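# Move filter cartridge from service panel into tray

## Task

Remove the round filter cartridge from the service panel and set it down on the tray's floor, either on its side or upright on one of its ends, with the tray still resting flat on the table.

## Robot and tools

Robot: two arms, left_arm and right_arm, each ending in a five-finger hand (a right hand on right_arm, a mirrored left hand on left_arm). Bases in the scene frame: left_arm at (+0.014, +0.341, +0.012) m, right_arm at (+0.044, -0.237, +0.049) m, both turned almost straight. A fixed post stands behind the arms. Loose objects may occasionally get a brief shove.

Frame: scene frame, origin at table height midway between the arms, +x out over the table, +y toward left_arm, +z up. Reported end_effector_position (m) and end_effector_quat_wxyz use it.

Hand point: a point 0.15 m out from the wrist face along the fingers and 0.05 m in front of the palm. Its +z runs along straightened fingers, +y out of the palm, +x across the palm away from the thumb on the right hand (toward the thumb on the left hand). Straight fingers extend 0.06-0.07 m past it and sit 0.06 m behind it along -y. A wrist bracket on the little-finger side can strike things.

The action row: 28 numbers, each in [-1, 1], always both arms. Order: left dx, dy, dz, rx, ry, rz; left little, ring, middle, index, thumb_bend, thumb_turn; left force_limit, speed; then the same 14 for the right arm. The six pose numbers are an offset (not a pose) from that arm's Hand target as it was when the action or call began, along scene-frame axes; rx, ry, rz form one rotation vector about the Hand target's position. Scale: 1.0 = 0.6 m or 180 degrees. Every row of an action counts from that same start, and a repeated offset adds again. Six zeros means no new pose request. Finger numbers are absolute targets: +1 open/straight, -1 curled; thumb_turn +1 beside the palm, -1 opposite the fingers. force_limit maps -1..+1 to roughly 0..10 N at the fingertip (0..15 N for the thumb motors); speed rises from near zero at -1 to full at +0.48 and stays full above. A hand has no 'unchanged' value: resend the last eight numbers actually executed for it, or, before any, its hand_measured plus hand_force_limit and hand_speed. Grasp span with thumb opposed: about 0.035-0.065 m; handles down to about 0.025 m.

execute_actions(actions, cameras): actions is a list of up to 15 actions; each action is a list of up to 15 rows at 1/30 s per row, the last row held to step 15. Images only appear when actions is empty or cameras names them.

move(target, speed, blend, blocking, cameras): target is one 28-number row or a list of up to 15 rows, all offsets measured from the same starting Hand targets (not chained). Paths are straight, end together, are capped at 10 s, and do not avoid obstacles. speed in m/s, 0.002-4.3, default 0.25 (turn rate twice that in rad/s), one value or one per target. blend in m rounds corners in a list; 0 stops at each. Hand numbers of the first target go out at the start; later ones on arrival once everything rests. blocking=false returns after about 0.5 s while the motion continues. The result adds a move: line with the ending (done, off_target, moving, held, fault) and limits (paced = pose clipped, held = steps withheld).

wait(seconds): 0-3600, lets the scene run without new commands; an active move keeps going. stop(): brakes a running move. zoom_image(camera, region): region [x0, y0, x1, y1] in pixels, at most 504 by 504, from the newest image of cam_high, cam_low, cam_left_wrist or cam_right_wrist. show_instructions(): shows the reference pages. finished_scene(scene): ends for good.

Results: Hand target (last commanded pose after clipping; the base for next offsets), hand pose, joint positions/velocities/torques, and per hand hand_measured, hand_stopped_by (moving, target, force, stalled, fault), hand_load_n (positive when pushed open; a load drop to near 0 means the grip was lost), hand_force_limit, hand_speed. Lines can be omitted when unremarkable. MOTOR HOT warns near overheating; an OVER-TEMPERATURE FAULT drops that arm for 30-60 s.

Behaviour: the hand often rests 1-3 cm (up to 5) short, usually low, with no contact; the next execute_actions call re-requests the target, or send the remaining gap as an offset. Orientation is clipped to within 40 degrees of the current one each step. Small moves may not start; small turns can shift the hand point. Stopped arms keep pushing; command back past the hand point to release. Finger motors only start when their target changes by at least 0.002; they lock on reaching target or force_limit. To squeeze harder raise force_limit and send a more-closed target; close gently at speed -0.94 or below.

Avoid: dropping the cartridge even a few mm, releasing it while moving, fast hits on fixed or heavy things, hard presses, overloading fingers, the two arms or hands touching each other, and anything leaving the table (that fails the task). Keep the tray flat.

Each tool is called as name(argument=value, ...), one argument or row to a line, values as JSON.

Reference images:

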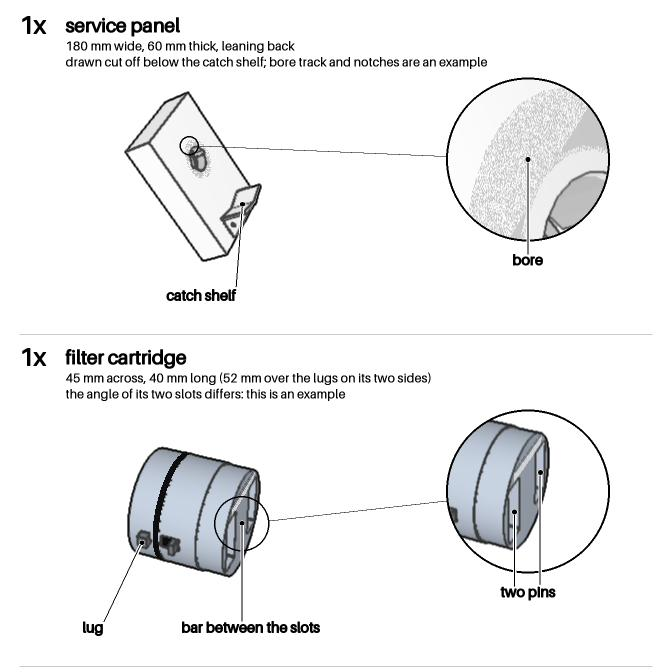

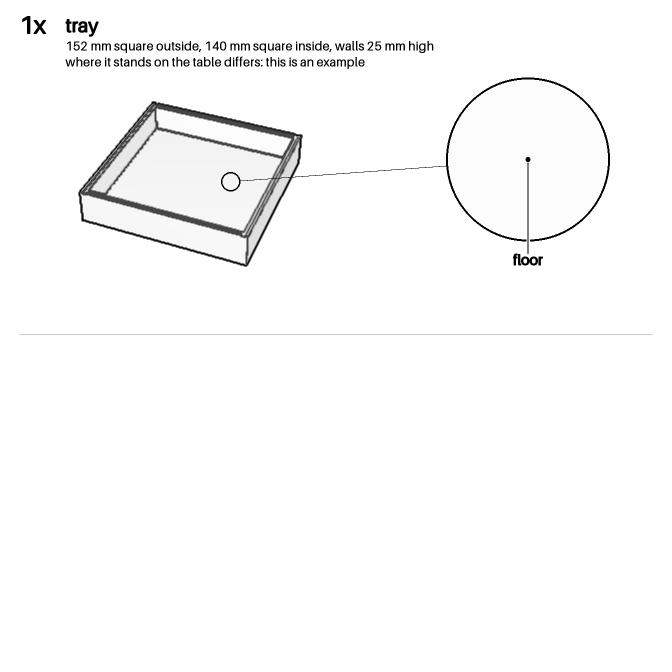

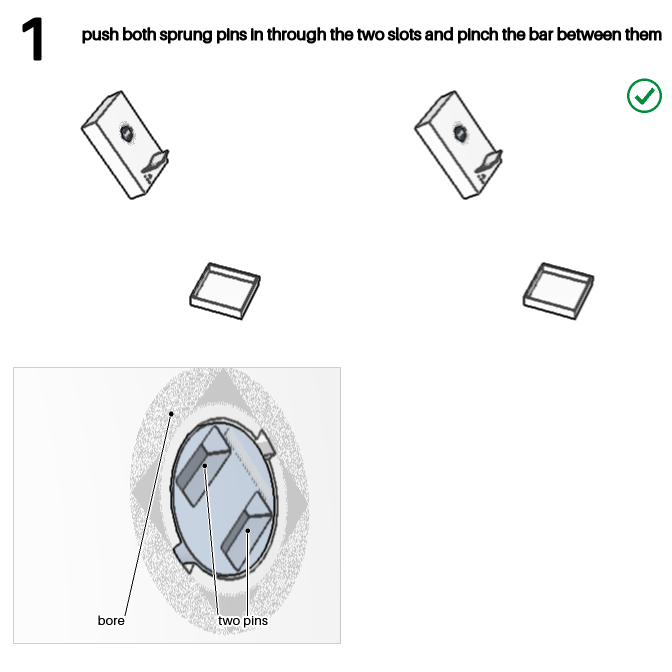

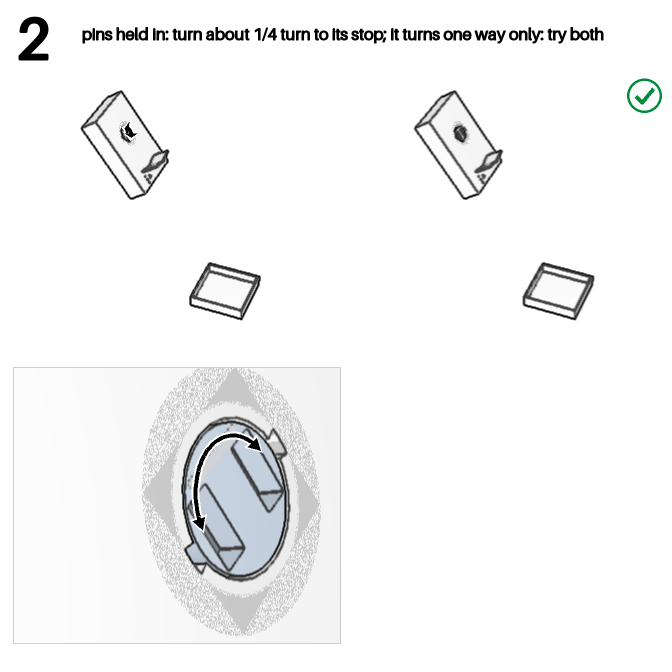

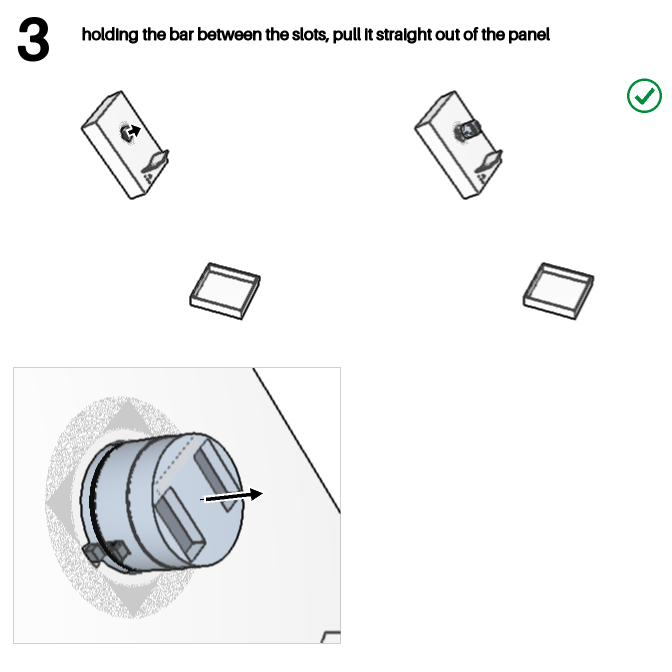

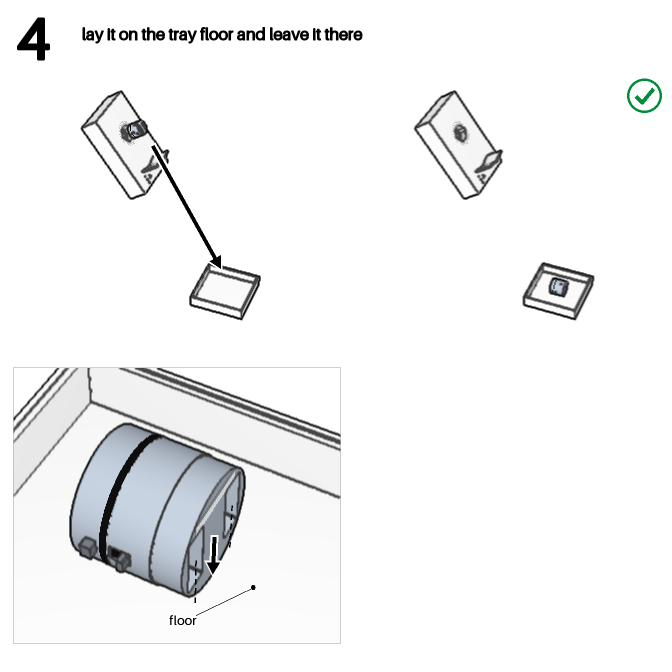

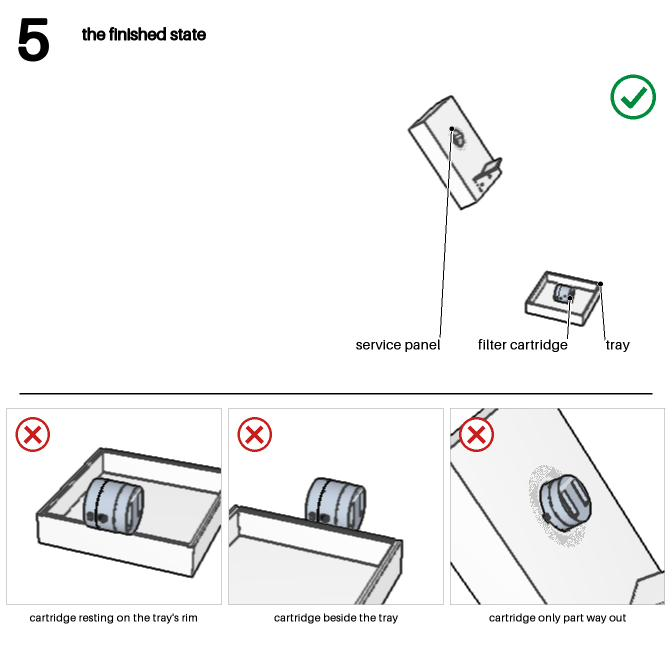

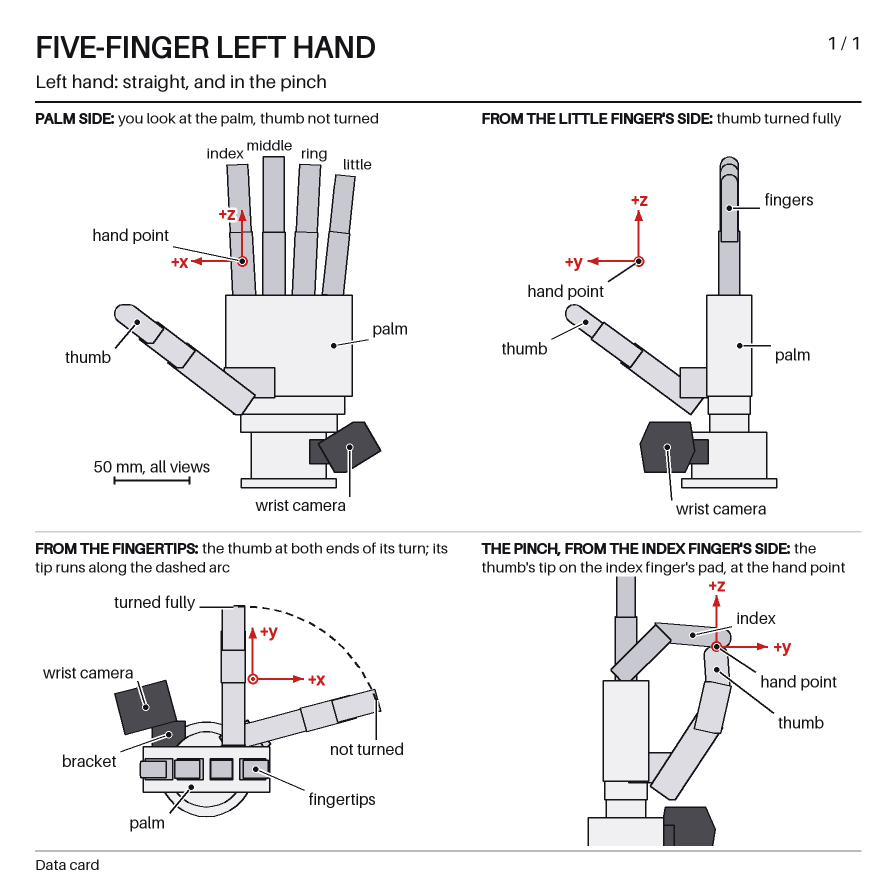

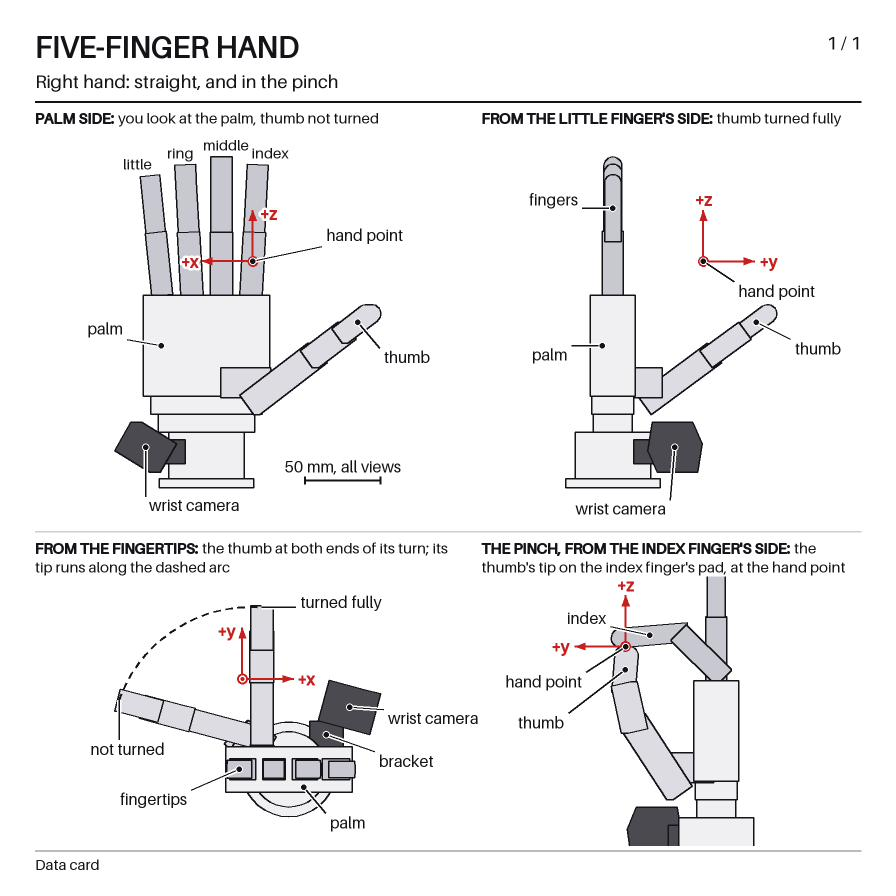

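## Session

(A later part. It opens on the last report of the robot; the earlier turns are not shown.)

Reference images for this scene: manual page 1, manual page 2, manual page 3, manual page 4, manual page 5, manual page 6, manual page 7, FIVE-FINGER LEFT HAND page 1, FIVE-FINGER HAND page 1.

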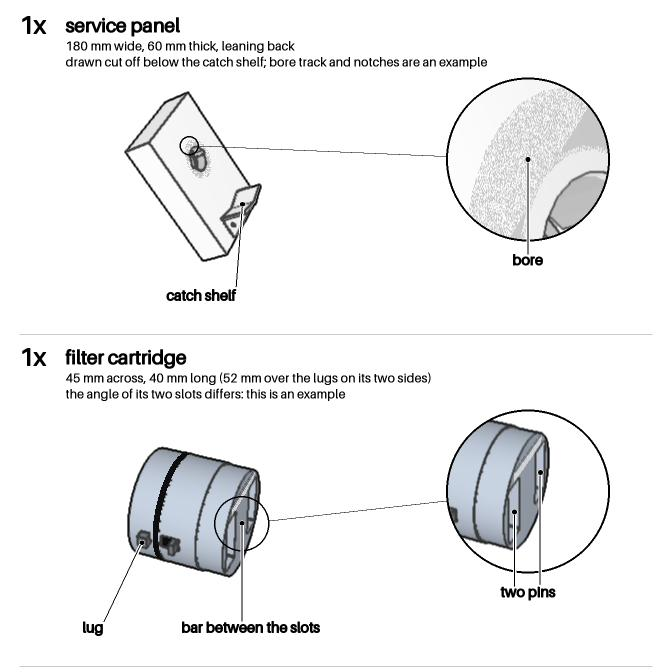

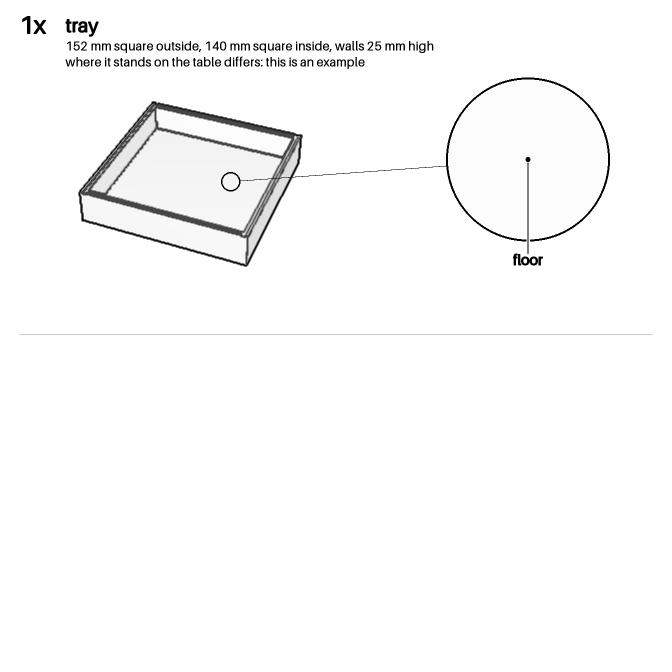

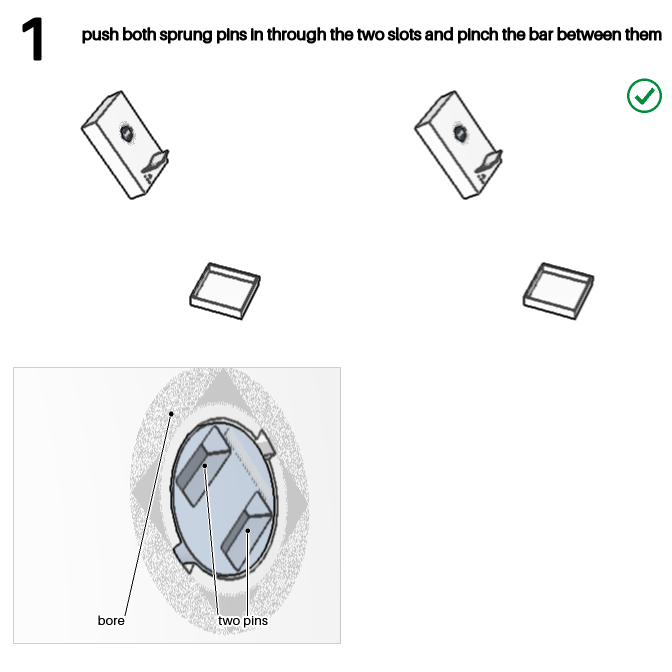

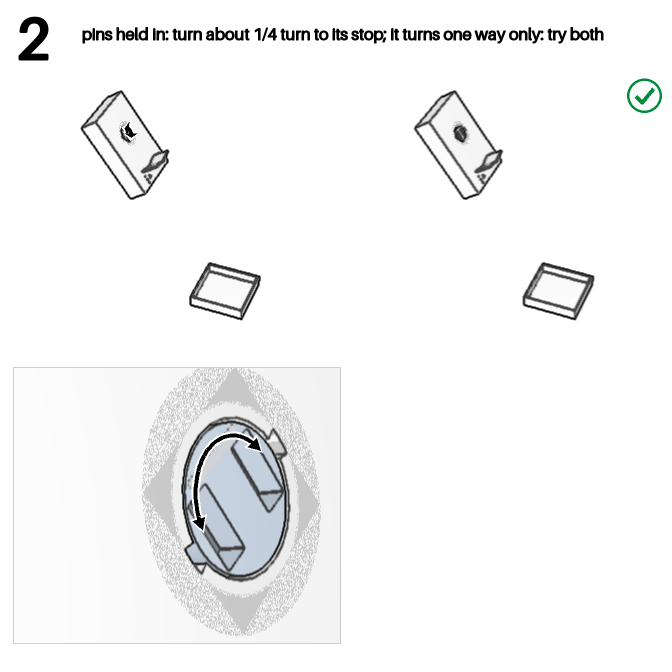

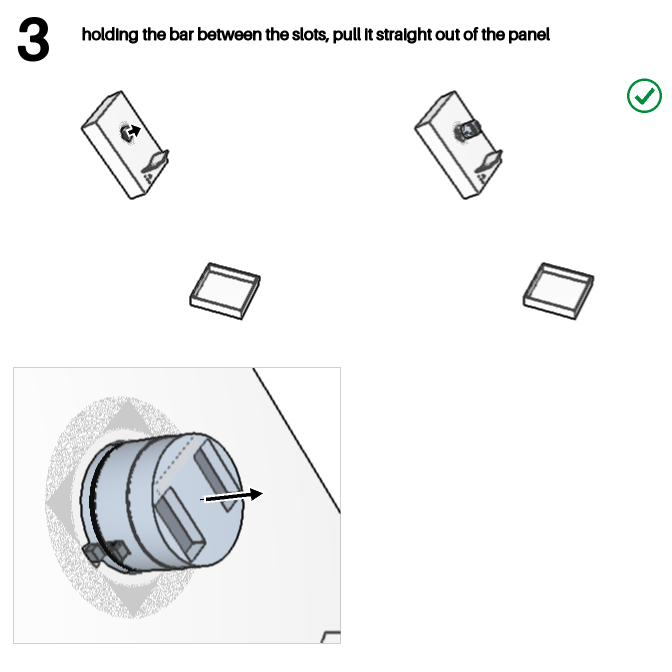

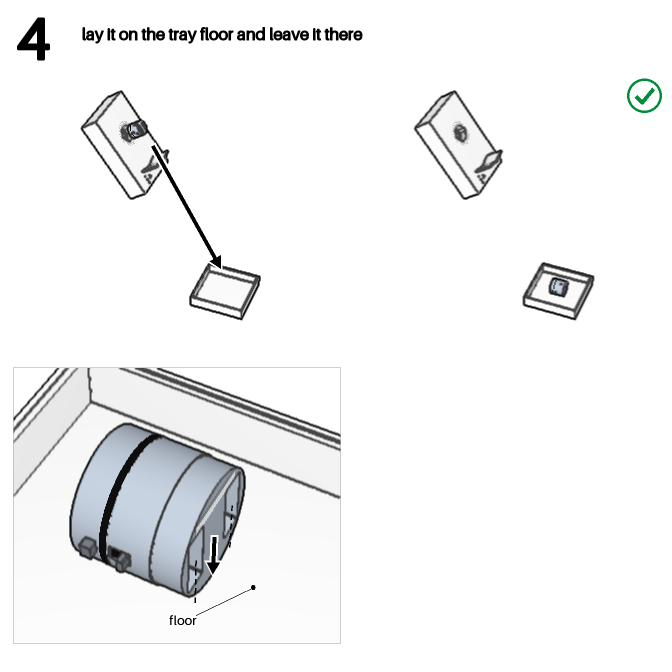

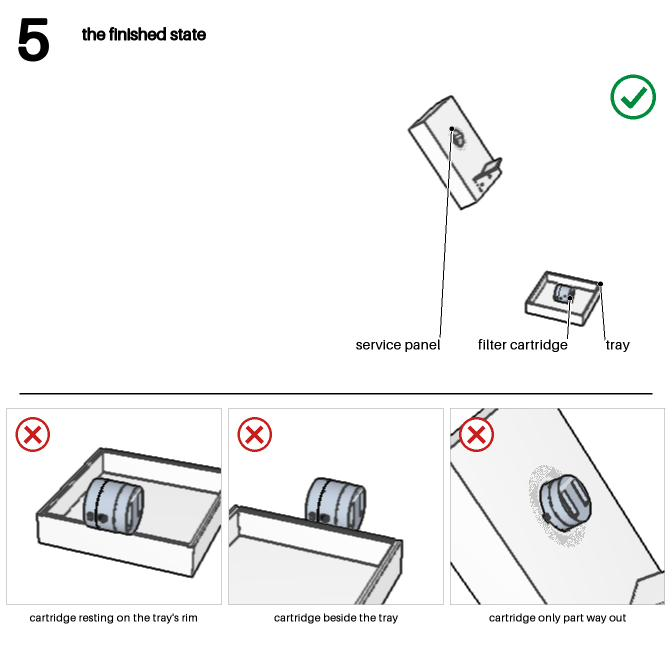

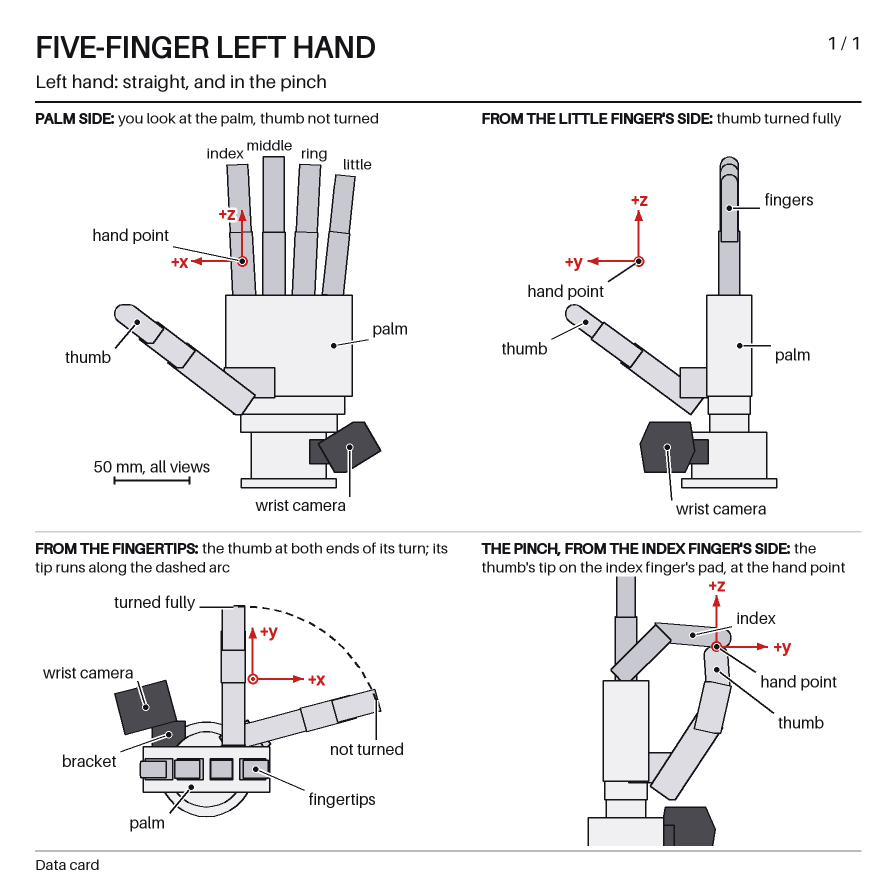

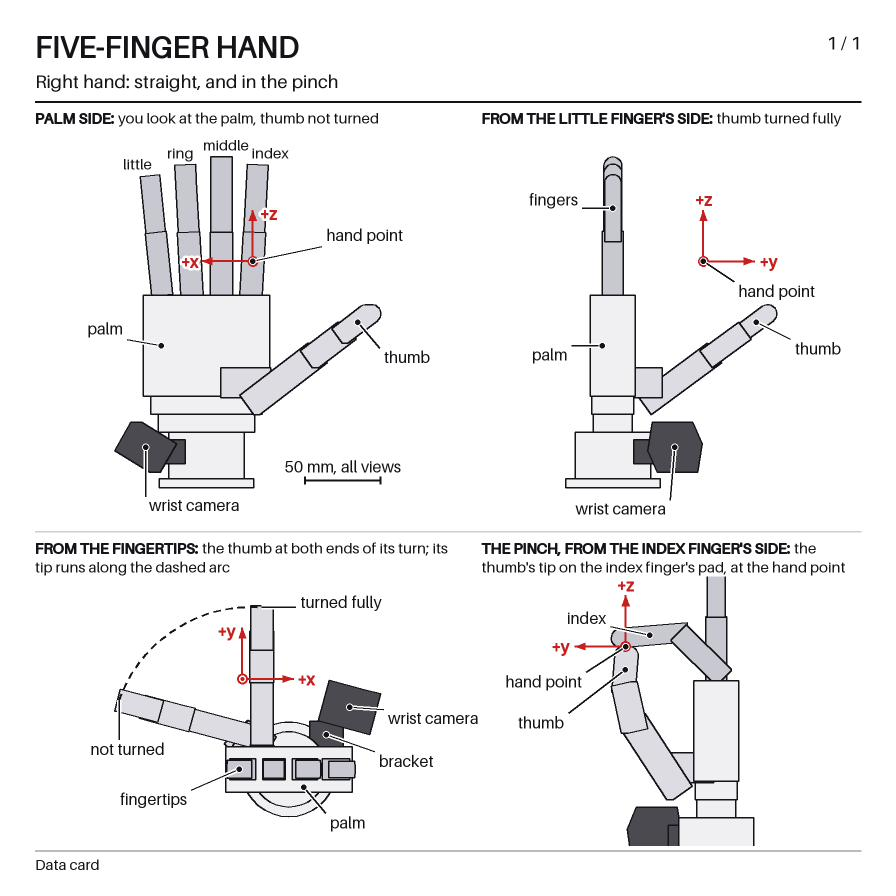

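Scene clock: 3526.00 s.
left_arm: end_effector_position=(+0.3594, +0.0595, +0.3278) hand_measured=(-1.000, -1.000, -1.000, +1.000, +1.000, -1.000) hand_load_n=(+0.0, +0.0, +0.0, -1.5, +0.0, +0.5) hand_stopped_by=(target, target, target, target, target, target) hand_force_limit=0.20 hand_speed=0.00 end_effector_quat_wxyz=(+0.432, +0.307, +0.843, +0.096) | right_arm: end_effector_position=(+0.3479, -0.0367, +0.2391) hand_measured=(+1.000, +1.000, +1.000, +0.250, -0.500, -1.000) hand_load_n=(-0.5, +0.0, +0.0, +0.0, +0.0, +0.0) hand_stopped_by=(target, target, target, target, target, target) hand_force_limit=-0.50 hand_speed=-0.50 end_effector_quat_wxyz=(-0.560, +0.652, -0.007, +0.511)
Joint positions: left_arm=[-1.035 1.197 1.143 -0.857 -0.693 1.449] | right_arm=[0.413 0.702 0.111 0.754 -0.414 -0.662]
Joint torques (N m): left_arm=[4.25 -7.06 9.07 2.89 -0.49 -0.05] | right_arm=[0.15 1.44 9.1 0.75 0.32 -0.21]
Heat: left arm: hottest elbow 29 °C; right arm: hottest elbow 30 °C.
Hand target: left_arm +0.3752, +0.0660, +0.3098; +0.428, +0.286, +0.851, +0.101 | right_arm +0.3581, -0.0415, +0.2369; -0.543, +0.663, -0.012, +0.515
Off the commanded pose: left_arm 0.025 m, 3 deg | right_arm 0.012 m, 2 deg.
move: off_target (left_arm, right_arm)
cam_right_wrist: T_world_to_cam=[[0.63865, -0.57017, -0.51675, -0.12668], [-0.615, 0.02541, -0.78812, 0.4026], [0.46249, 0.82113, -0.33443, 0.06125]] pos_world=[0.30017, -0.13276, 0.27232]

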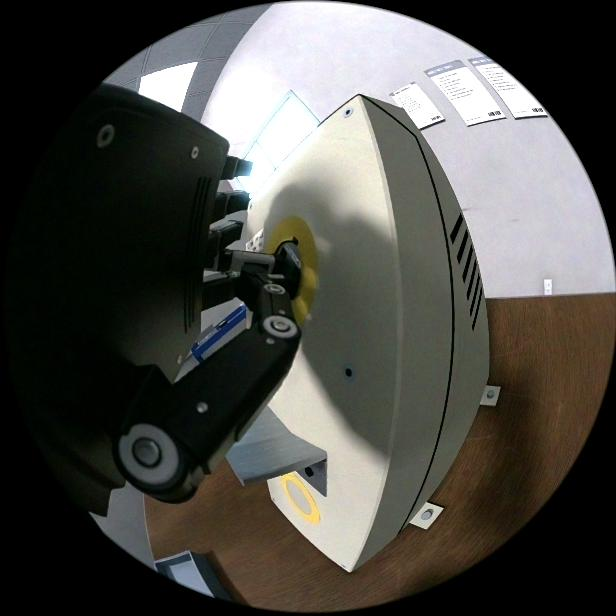

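move(
  target=[
    [0.0125,-0.0155,0.0178,0.0546,0,-0.0383,-1,-1,-1,1,1,-1,0.2,0.0,-0.0083,0.0118,-0.0118,0.0546,0,-0.0383,1,1,1,0.25,-0.5,-1,-0.5,-0.5],
  ],
  speed=0.04,
  cameras=["cam_right_wrist"],
)

zoom_image(
  camera="cam_right_wrist",
  region=[260, 240, 310, 290],
)

Scene clock: 3567.23 s.
left_arm: end_effector_position=(+0.3651, +0.0562, +0.3352) hand_measured=(-1.000, -1.000, -1.000, +1.000, +1.000, -1.000) hand_load_n=(+0.0, +0.0, +0.0, +0.0, +0.0, +0.0) hand_stopped_by=(target, target, target, target, target, target) hand_force_limit=0.20 hand_speed=0.00 end_effector_quat_wxyz=(+0.423, +0.371, +0.817, +0.127) | right_arm: end_effector_position=(+0.3455, -0.0314, +0.2360) hand_measured=(+1.000, +1.000, +1.000, +0.250, -0.500, -1.000) hand_load_n=(+0.0, +0.0, +0.0, -3.5, +0.0, +0.0) hand_stopped_by=(target, target, target, target, target, target) hand_force_limit=-0.50 hand_speed=-0.50 end_effector_quat_wxyz=(+0.578, -0.605, +0.084, -0.541)
Joint positions: left_arm=[-1.035 1.197 1.143 -0.857 -0.688 1.602] | right_arm=[0.57 0.863 0.046 1.074 -0.118 -0.583]
Joint torques (N m): left_arm=[3.72 -5.42 11.36 1.59 -0.82 0.28] | right_arm=[0.85 2.02 7.08 2.19 0.83 -0.02]
Heat: left arm: hottest elbow 28 °C; right arm: hottest elbow 30 °C.
Hand target: left_arm +0.3826, +0.0567, +0.3206; +0.408, +0.372, +0.821, +0.148 | right_arm +0.3531, -0.0344, +0.2298; +0.566, -0.612, +0.096, -0.543
Off the commanded pose: left_arm 0.023 m, 3 deg | right_arm 0.010 m, 2 deg.
move: off_target (left_arm)
cam_right_wrist: T_world_to_cam=[[0.57322, -0.55425, -0.60351, -0.08023], [-0.59973, 0.21808, -0.76991, 0.39509], [0.55833, 0.80327, -0.2074, -0.00668]] pos_world=[0.28667, -0.12527, 0.25438]

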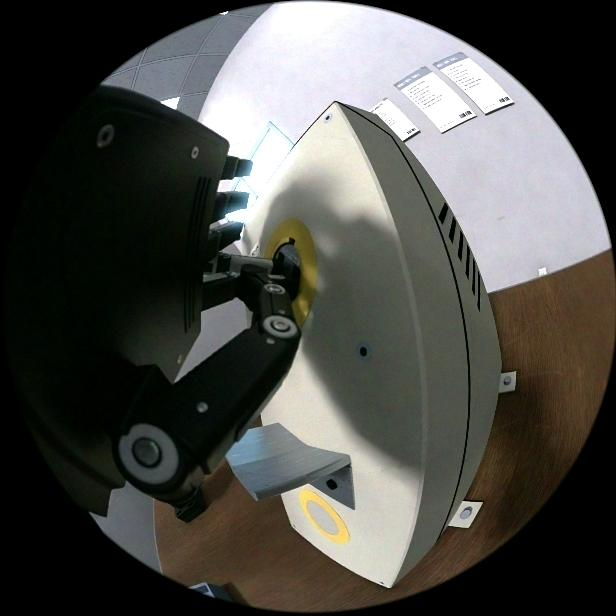

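Scaled by 10.080 from the camera's image (finer frame: 880x880).

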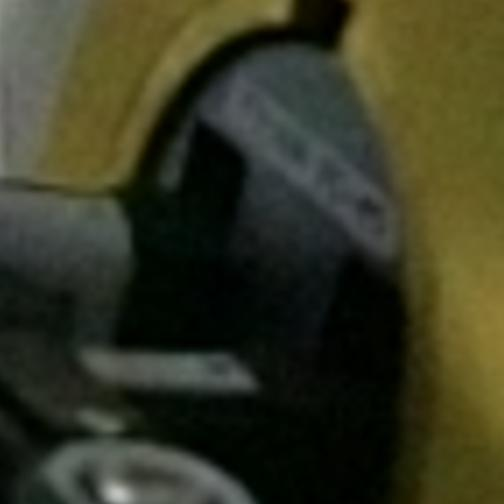

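move(
  target=[
    [0.002,-0.0027,0.003,0.0091,0,-0.0064,-1,-1,-1,1,1,-1,0.2,0.0,0.0069,0.002,-0.0077,0.0091,0,-0.0064,1,1,1,0.25,-0.5,-1,-0.5,-0.5],
  ],
  speed=0.03,
)

move(
  target=[
    [0.002,-0.0027,0.003,0.0091,0,-0.0064,-1,-1,-1,1,1,-1,0.2,0.0,-0.0013,0.002,-0.002,0.0091,0,-0.0064,1,1,1,0.25,-0.5,-1,-0.5,-0.5],
  ],
  speed=0.03,
)

move(
  target=[
    [0.002,-0.0027,0.003,0.0091,0,-0.0064,-1,-1,-1,1,1,-1,0.2,0.0,-0.0013,0.002,-0.002,0.0091,0,-0.0064,1,1,1,0.25,-0.5,-1,-0.5,-0.5],
  ],
  speed=0.03,
  cameras=["cam_right_wrist"],
)

zoom_image(
  camera="cam_right_wrist",
  region=[260, 240, 310, 290],
)

Scene clock: 3575.87 s.
left_arm: end_effector_position=(+0.3661, +0.0551, +0.3360) hand_measured=(-1.000, -1.000, -1.000, +1.000, +1.000, -1.000) hand_load_n=(+0.0, +0.0, +0.0, +0.0, +0.0, +0.0) hand_stopped_by=(target, target, target, target, target, target) hand_force_limit=0.20 hand_speed=0.00 end_effector_quat_wxyz=(+0.420, +0.383, +0.812, +0.132) | right_arm: end_effector_position=(+0.3459, -0.0305, +0.2342) hand_measured=(+1.000, +1.000, +1.000, +0.250, -0.500, -1.000) hand_load_n=(+0.0, +0.0, -0.5, -5.0, +0.0, +0.0) hand_stopped_by=(target, target, target, target, target, target) hand_force_limit=-0.50 hand_speed=-0.50 end_effector_quat_wxyz=(+0.586, -0.591, +0.096, -0.545)
Joint positions: left_arm=[-1.035 1.198 1.143 -0.857 -0.686 1.63] | right_arm=[0.587 0.96 0.033 1.214 -0.082 -0.564]
Joint torques (N m): left_arm=[3.78 -5.19 11.77 1.39 -0.95 0.3] | right_arm=[0.67 2.26 6.93 1.61 0.95 -0.05]
Heat: left arm: hottest elbow 28 °C; right arm: hottest elbow 30 °C.
Hand target: left_arm +0.3839, +0.0551, +0.3222; +0.404, +0.386, +0.815, +0.156 | right_arm +0.3572, -0.0333, +0.2251; +0.569, -0.603, +0.110, -0.548
Off the commanded pose: left_arm 0.022 m, 3 deg | right_arm 0.015 m, 3 deg.
move: off_target (left_arm, right_arm)

Scene clock: 3576.97 s.
left_arm: end_effector_position=(+0.3671, +0.0540, +0.3370) hand_measured=(-1.000, -1.000, -1.000, +1.000, +1.000, -1.000) hand_load_n=(+0.0, +0.0, +0.0, +0.0, +0.0, +0.0) hand_stopped_by=(target, target, target, target, target, target) hand_force_limit=0.20 hand_speed=0.00 end_effector_quat_wxyz=(+0.418, +0.396, +0.806, +0.137) | right_arm: end_effector_position=(+0.3452, -0.0296, +0.2331) hand_measured=(+1.000, +1.000, +1.000, +0.250, -0.500, -1.000) hand_load_n=(-0.5, +0.0, +0.0, -4.5, +0.0, +0.0) hand_stopped_by=(target, target, target, target, target, target) hand_force_limit=-0.50 hand_speed=-0.50 end_effector_quat_wxyz=(+0.589, -0.582, +0.110, -0.550)
Joint positions: left_arm=[-1.035 1.199 1.143 -0.857 -0.683 1.659] | right_arm=[0.618 1.016 0.026 1.293 -0.026 -0.556]
Joint torques (N m): left_arm=[3.66 -5.01 12.1 1.17 -1.09 0.31] | right_arm=[0.62 1.73 6.53 1.5 0.93 -0.03]
Heat: left arm: hottest elbow 28 °C; right arm: hottest elbow 30 °C.
Hand target: left_arm +0.3851, +0.0535, +0.3241; +0.400, +0.400, +0.809, +0.163 | right_arm +0.3564, -0.0321, +0.2240; +0.572, -0.594, +0.124, -0.552
Off the commanded pose: left_arm 0.022 m, 4 deg | right_arm 0.015 m, 3 deg.
move: off_target (left_arm, right_arm)

Scene clock: 3578.07 s.
left_arm: end_effector_position=(+0.3680, +0.0528, +0.3379) hand_measured=(-1.000, -1.000, -1.000, +1.000, +1.000, -1.000) hand_load_n=(+0.0, +0.0, +0.0, +0.0, -0.5, +0.0) hand_stopped_by=(target, target, target, target, target, target) hand_force_limit=0.20 hand_speed=0.00 end_effector_quat_wxyz=(+0.415, +0.408, +0.801, +0.142) | right_arm: end_effector_position=(+0.3446, -0.0286, +0.2320) hand_measured=(+1.000, +1.000, +1.000, +0.250, -0.500, -1.000) hand_load_n=(+0.0, +0.0, -0.5, -4.5, +0.5, +0.0) hand_stopped_by=(target, target, target, target, target, target) hand_force_limit=-0.50 hand_speed=-0.50 end_effector_quat_wxyz=(+0.592, -0.573, +0.124, -0.553)
Joint positions: left_arm=[-1.035 1.199 1.143 -0.858 -0.68 1.688] | right_arm=[0.65 1.077 0.02 1.375 0.03 -0.549]
Joint torques (N m): left_arm=[3.6 -4.84 12.48 1.02 -1.24 0.34] | right_arm=[0.62 1.55 6.13 1.52 0.88 -0.02]
Heat: left arm: hottest elbow 28 °C; right arm: hottest elbow 30 °C.
Hand target: left_arm +0.3863, +0.0519, +0.3259; +0.396, +0.413, +0.802, +0.171 | right_arm +0.3557, -0.0308, +0.2228; +0.575, -0.584, +0.137, -0.556
Off the commanded pose: left_arm 0.022 m, 4 deg | right_arm 0.015 m, 3 deg.
move: off_target (left_arm, right_arm)
cam_right_wrist: T_world_to_cam=[[0.54912, -0.52442, -0.65073, -0.06036], [-0.58061, 0.32066, -0.74838, 0.38216], [0.60113, 0.78877, -0.1284, -0.04264]] pos_world=[0.28066, -0.12057, 0.24124]

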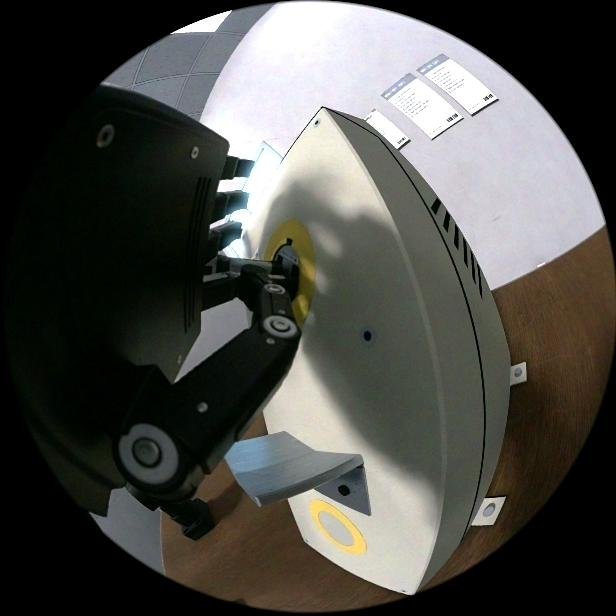

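Scaled by 10.080 from the camera's image (finer frame: 880x880).

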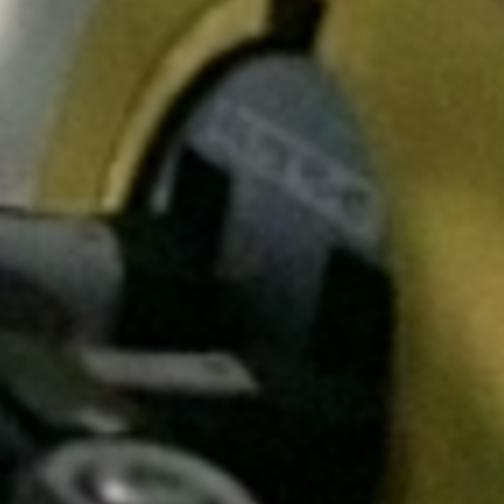

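move(
  target=[
    [-0.1272,0.0052,0.1068,0,0,0,-1,-1,-1,1,1,-1,0.2,0.0,0,0,0,0,0,0,1,1,1,0.25,-0.5,-1,-0.5,-0.5],
    [-0.2272,0.0968,0.1902,0,0,0,-1,-1,-1,1,1,-1,0.2,0.0,0,0,0,0,0,0,1,1,1,0.25,-0.5,-1,-0.5,-0.5],
  ],
  speed=[0.08,0.2],
  cameras=["cam_right_wrist"],
)

Scene clock: 3606.77 s.
left_arm: end_effector_position=(+0.2526, +0.1184, +0.4260) hand_measured=(-1.000, -1.000, -1.000, +1.000, +1.000, -1.000) hand_load_n=(+0.0, +0.0, +0.0, +0.0, -0.5, +0.0) hand_stopped_by=(target, target, target, target, target, target) hand_force_limit=0.20 hand_speed=0.00 end_effector_quat_wxyz=(+0.387, +0.415, +0.803, +0.181) | right_arm: end_effector_position=(+0.3445, -0.0286, +0.2319) hand_measured=(+1.000, +1.000, +1.000, +0.250, -0.500, -1.000) hand_load_n=(+0.0, +0.0, +0.0, -4.5, +0.0, +0.0) hand_stopped_by=(target, target, target, target, target, target) hand_force_limit=-0.50 hand_speed=-0.50 end_effector_quat_wxyz=(+0.592, -0.573, +0.124, -0.553)
Joint positions: left_arm=[-1.296 1.046 1.291 -1.488 -0.836 1.344] | right_arm=[0.651 1.078 0.02 1.376 0.031 -0.549]
Joint torques (N m): left_arm=[0.09 -5.19 13.89 0.16 -0.99 -0.01] | right_arm=[0.56 1.38 6.13 1.54 0.87 -0.04]
Heat: left arm: hottest elbow 30 °C; right arm: hottest elbow 30 °C.
Hand target: left_arm +0.2499, +0.1100, +0.4401; +0.396, +0.413, +0.802, +0.171 | right_arm +0.3557, -0.0309, +0.2228; +0.575, -0.584, +0.137, -0.556
Off the commanded pose: left_arm 0.017 m, 2 deg | right_arm 0.015 m, 3 deg.
move: off_target (left_arm)
cam_right_wrist: T_world_to_cam=[[0.54872, -0.52421, -0.65124, -0.06011], [-0.58081, 0.32125, -0.74797, 0.38208], [0.6013, 0.78867, -0.12819, -0.04284]] pos_world=[0.28066, -0.12047, 0.24114]

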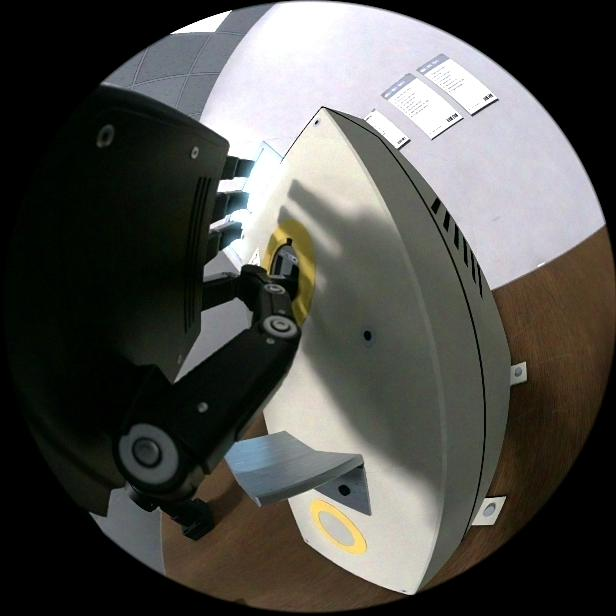

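move(
  target=[
    [-0.0498,0.0833,-0.1835,-0.7475,-0.0029,0.2666,1,1,1,1,1,-1,0.2,0.0,0,0,0,0,0,0,1,1,1,0.25,-0.5,-1,-0.5,-0.5],
    [0.1622,0.0252,-0.2832,-0.7475,-0.0029,0.2666,1,1,1,1,-0.85,-1,0.2,0.0,0,0,0,0,0,0,1,1,1,0.25,-0.5,-1,-0.5,-0.5],
  ],
  speed=[0.4,0.2],
  cameras=["cam_left_wrist","cam_right_wrist"],
)

zoom_image(
  camera="cam_left_wrist",
  region=[300, 335, 370, 405],
)

Scene clock: 3620.07 s.
left_arm: end_effector_position=(+0.3429, +0.1215, +0.2748) hand_measured=(+1.000, +1.000, +1.000, +1.000, -0.850, -1.000) hand_load_n=(+0.0, +0.0, +0.0, +0.0, +0.0, +0.0) hand_stopped_by=(target, target, target, target, target, target) hand_force_limit=0.20 hand_speed=0.00 end_effector_quat_wxyz=(+0.439, -0.476, +0.539, -0.539) | right_arm: end_effector_position=(+0.3445, -0.0286, +0.2319) hand_measured=(+1.000, +1.000, +1.000, +0.250, -0.500, -1.000) hand_load_n=(+0.0, +0.0, +0.0, -4.5, +0.0, +0.0) hand_stopped_by=(target, target, target, target, target, target) hand_force_limit=-0.50 hand_speed=-0.50 end_effector_quat_wxyz=(+0.592, -0.573, +0.124, -0.553)
Joint positions: left_arm=[-0.784 0.667 0.439 0.184 -0.65 -0.067] | right_arm=[0.651 1.078 0.02 1.376 0.031 -0.549]
Joint torques (N m): left_arm=[2.43 -1.55 10.43 2.54 0 0.12] | right_arm=[0.56 1.38 6.09 1.54 0.86 -0.03]
Heat: left arm: hottest elbow 30 °C; right arm: hottest elbow 29 °C.
Hand target: left_arm +0.3473, +0.1251, +0.2700; +0.443, -0.478, +0.538, -0.534 | right_arm +0.3557, -0.0309, +0.2228; +0.575, -0.584, +0.137, -0.556
Off the commanded pose: left_arm 0.007 m, 1 deg | right_arm 0.015 m, 3 deg.
move: done
cam_left_wrist: T_world_to_cam=[[0.04818, -0.21759, 0.97485, -0.25437], [-0.69197, -0.71111, -0.12452, 0.34803], [0.72032, -0.66857, -0.18483, -0.00489]] pos_world=[0.2566, 0.18887, 0.29041]
cam_right_wrist: T_world_to_cam=[[0.54872, -0.52421, -0.65124, -0.06011], [-0.58081, 0.32125, -0.74797, 0.38208], [0.6013, 0.78867, -0.12819, -0.04284]] pos_world=[0.28066, -0.12047, 0.24114]

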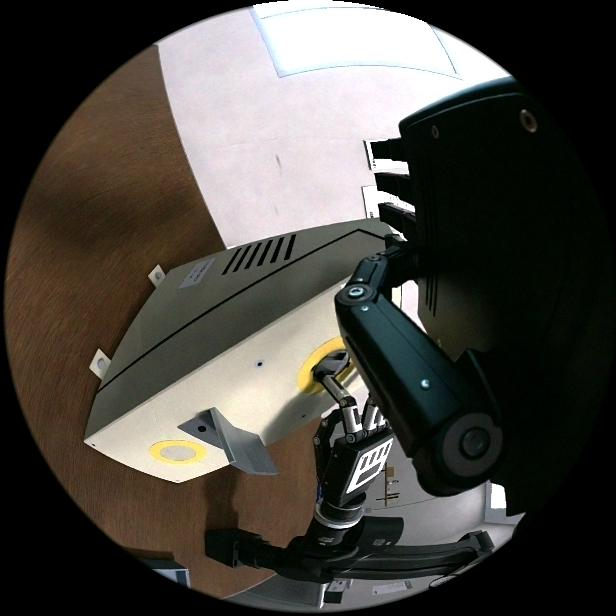

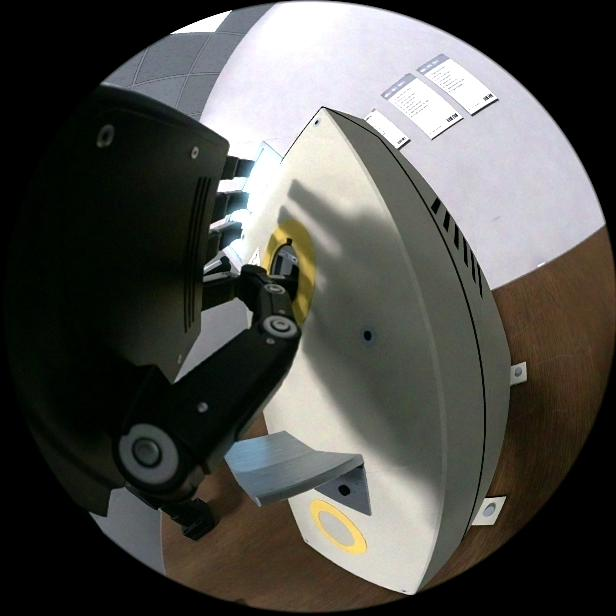

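Scaled by 7.200 from the camera's image (finer frame: 880x880).

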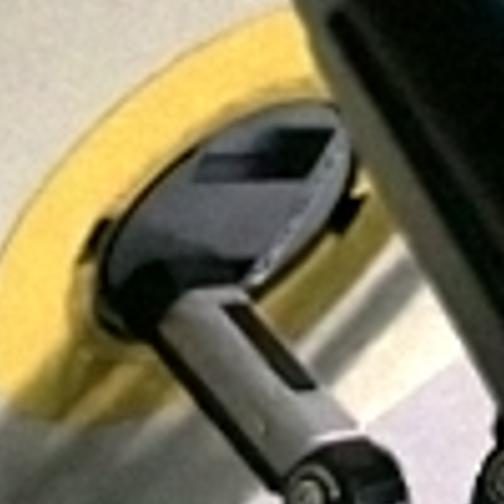

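move(
  target=[
    [0,0,0,0,0,0,1,1,1,1,-0.85,-1,0.2,0.0,-0.0528,0.0038,0.0537,0,0,0,1,1,1,0.25,-0.5,-1,-0.5,-0.5],
    [0,0,0,0,0,0,1,1,1,1,-0.85,-1,0.2,0.0,-0.0178,0.0647,0.1537,-0.0336,0.0127,0.0108,1,1,1,-0.16,0.41,-0.6,0.2,-0.2],
    [0,0,0,0,0,0,1,1,1,1,-0.85,-1,0.2,0.0,-0.0112,0.0647,0.1045,-0.0336,0.0127,0.0108,1,1,1,-0.16,0.41,-0.6,0.2,-0.2],
  ],
  speed=[0.1,0.15,0.1],
  cameras=["cam_left_wrist","cam_right_wrist"],
)

zoom_image(
  camera="cam_right_wrist",
  region=[290, 240, 410, 360],
)

zoom_image(
  camera="cam_left_wrist",
  region=[305, 345, 375, 415],
)

Scene clock: 3641.70 s.
left_arm: end_effector_position=(+0.3429, +0.1215, +0.2748) hand_measured=(+1.000, +1.000, +1.000, +1.000, -0.850, -1.000) hand_load_n=(+0.0, +0.0, +0.0, +0.0, +0.0, +0.0) hand_stopped_by=(target, target, target, target, target, target) hand_force_limit=0.20 hand_speed=0.00 end_effector_quat_wxyz=(+0.439, -0.476, +0.539, -0.539) | right_arm: end_effector_position=(+0.3466, +0.0097, +0.2863) hand_measured=(+1.000, +1.000, +1.000, -0.160, +0.410, -0.600) hand_load_n=(+0.0, +0.0, +0.0, +0.0, +0.0, +0.0) hand_stopped_by=(target, target, target, target, target, target) hand_force_limit=0.20 hand_speed=-0.20 end_effector_quat_wxyz=(-0.552, +0.629, -0.111, +0.536)
Joint positions: left_arm=[-0.784 0.667 0.439 0.184 -0.65 -0.067] | right_arm=[0.806 0.699 0.231 0.655 0.165 -0.626]
Joint torques (N m): left_arm=[2.32 -1.38 10.43 2.55 0.01 0.12] | right_arm=[0.67 0.21 7.73 3.22 -0.22 -0.08]
Heat: left arm: hottest elbow 31 °C; right arm: hottest elbow 30 °C.
Hand target: left_arm +0.3473, +0.1251, +0.2700; +0.443, -0.478, +0.538, -0.534 | right_arm +0.3489, +0.0080, +0.2854; -0.550, +0.627, -0.109, +0.540
Off the commanded pose: left_arm 0.007 m, 1 deg | right_arm 0.003 m, 1 deg.
move: done; target 2's new numbers were sent with right_arm's hand 0.023 m and 1 deg from that target
cam_left_wrist: T_world_to_cam=[[0.04818, -0.21759, 0.97485, -0.25437], [-0.69197, -0.71111, -0.12452, 0.34803], [0.72032, -0.66857, -0.18483, -0.00489]] pos_world=[0.2566, 0.18887, 0.29041]
cam_right_wrist: T_world_to_cam=[[0.50292, -0.59877, -0.62334, 0.00288], [-0.63935, 0.2276, -0.73446, 0.42897], [0.58164, 0.7679, -0.26836, -0.02023]] pos_world=[0.28458, -0.08037, 0.31143]

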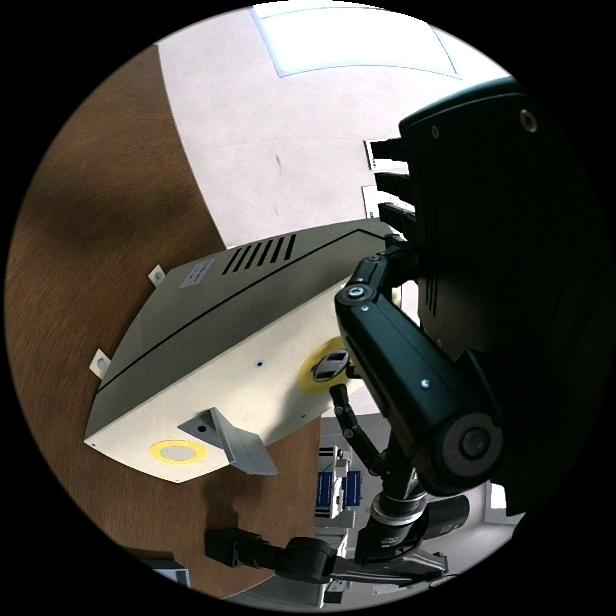

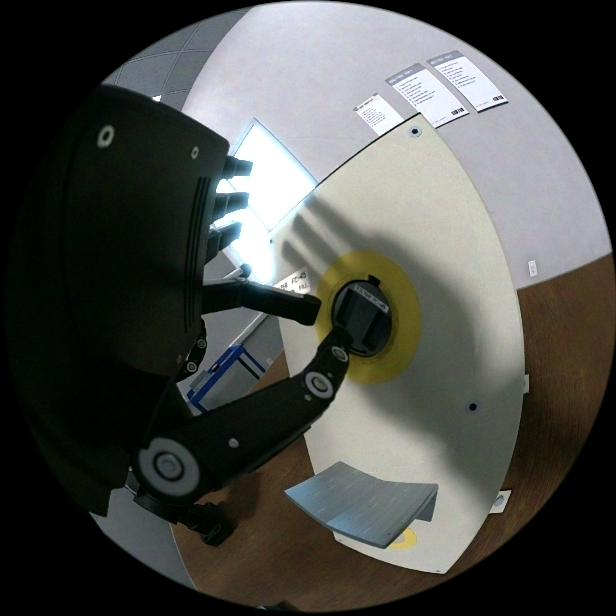

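Scaled by 4.200 from the camera's image (finer frame: 880x880).

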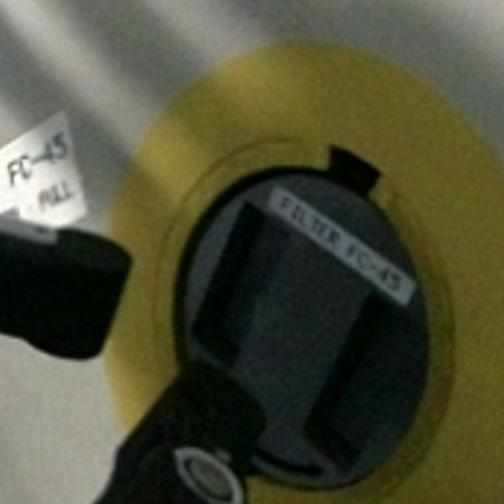

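Scaled by 7.200 from the camera's image (finer frame: 880x880).

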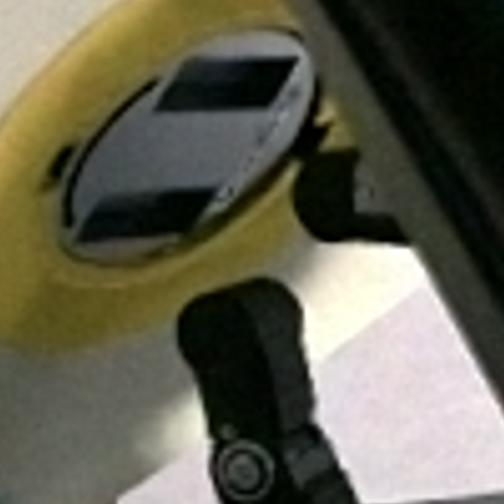

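zoom_image(
  camera="cam_right_wrist",
  region=[328, 275, 398, 360],
)

Scaled by 5.929 from the camera's image (finer frame: 880x880).

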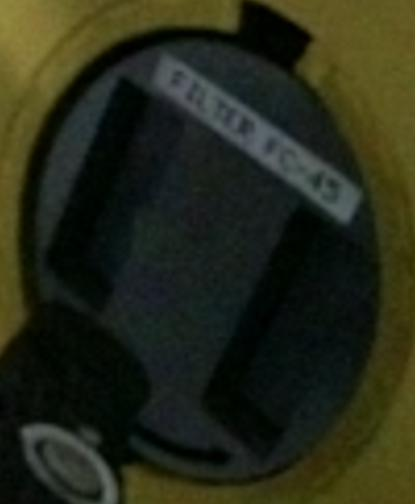

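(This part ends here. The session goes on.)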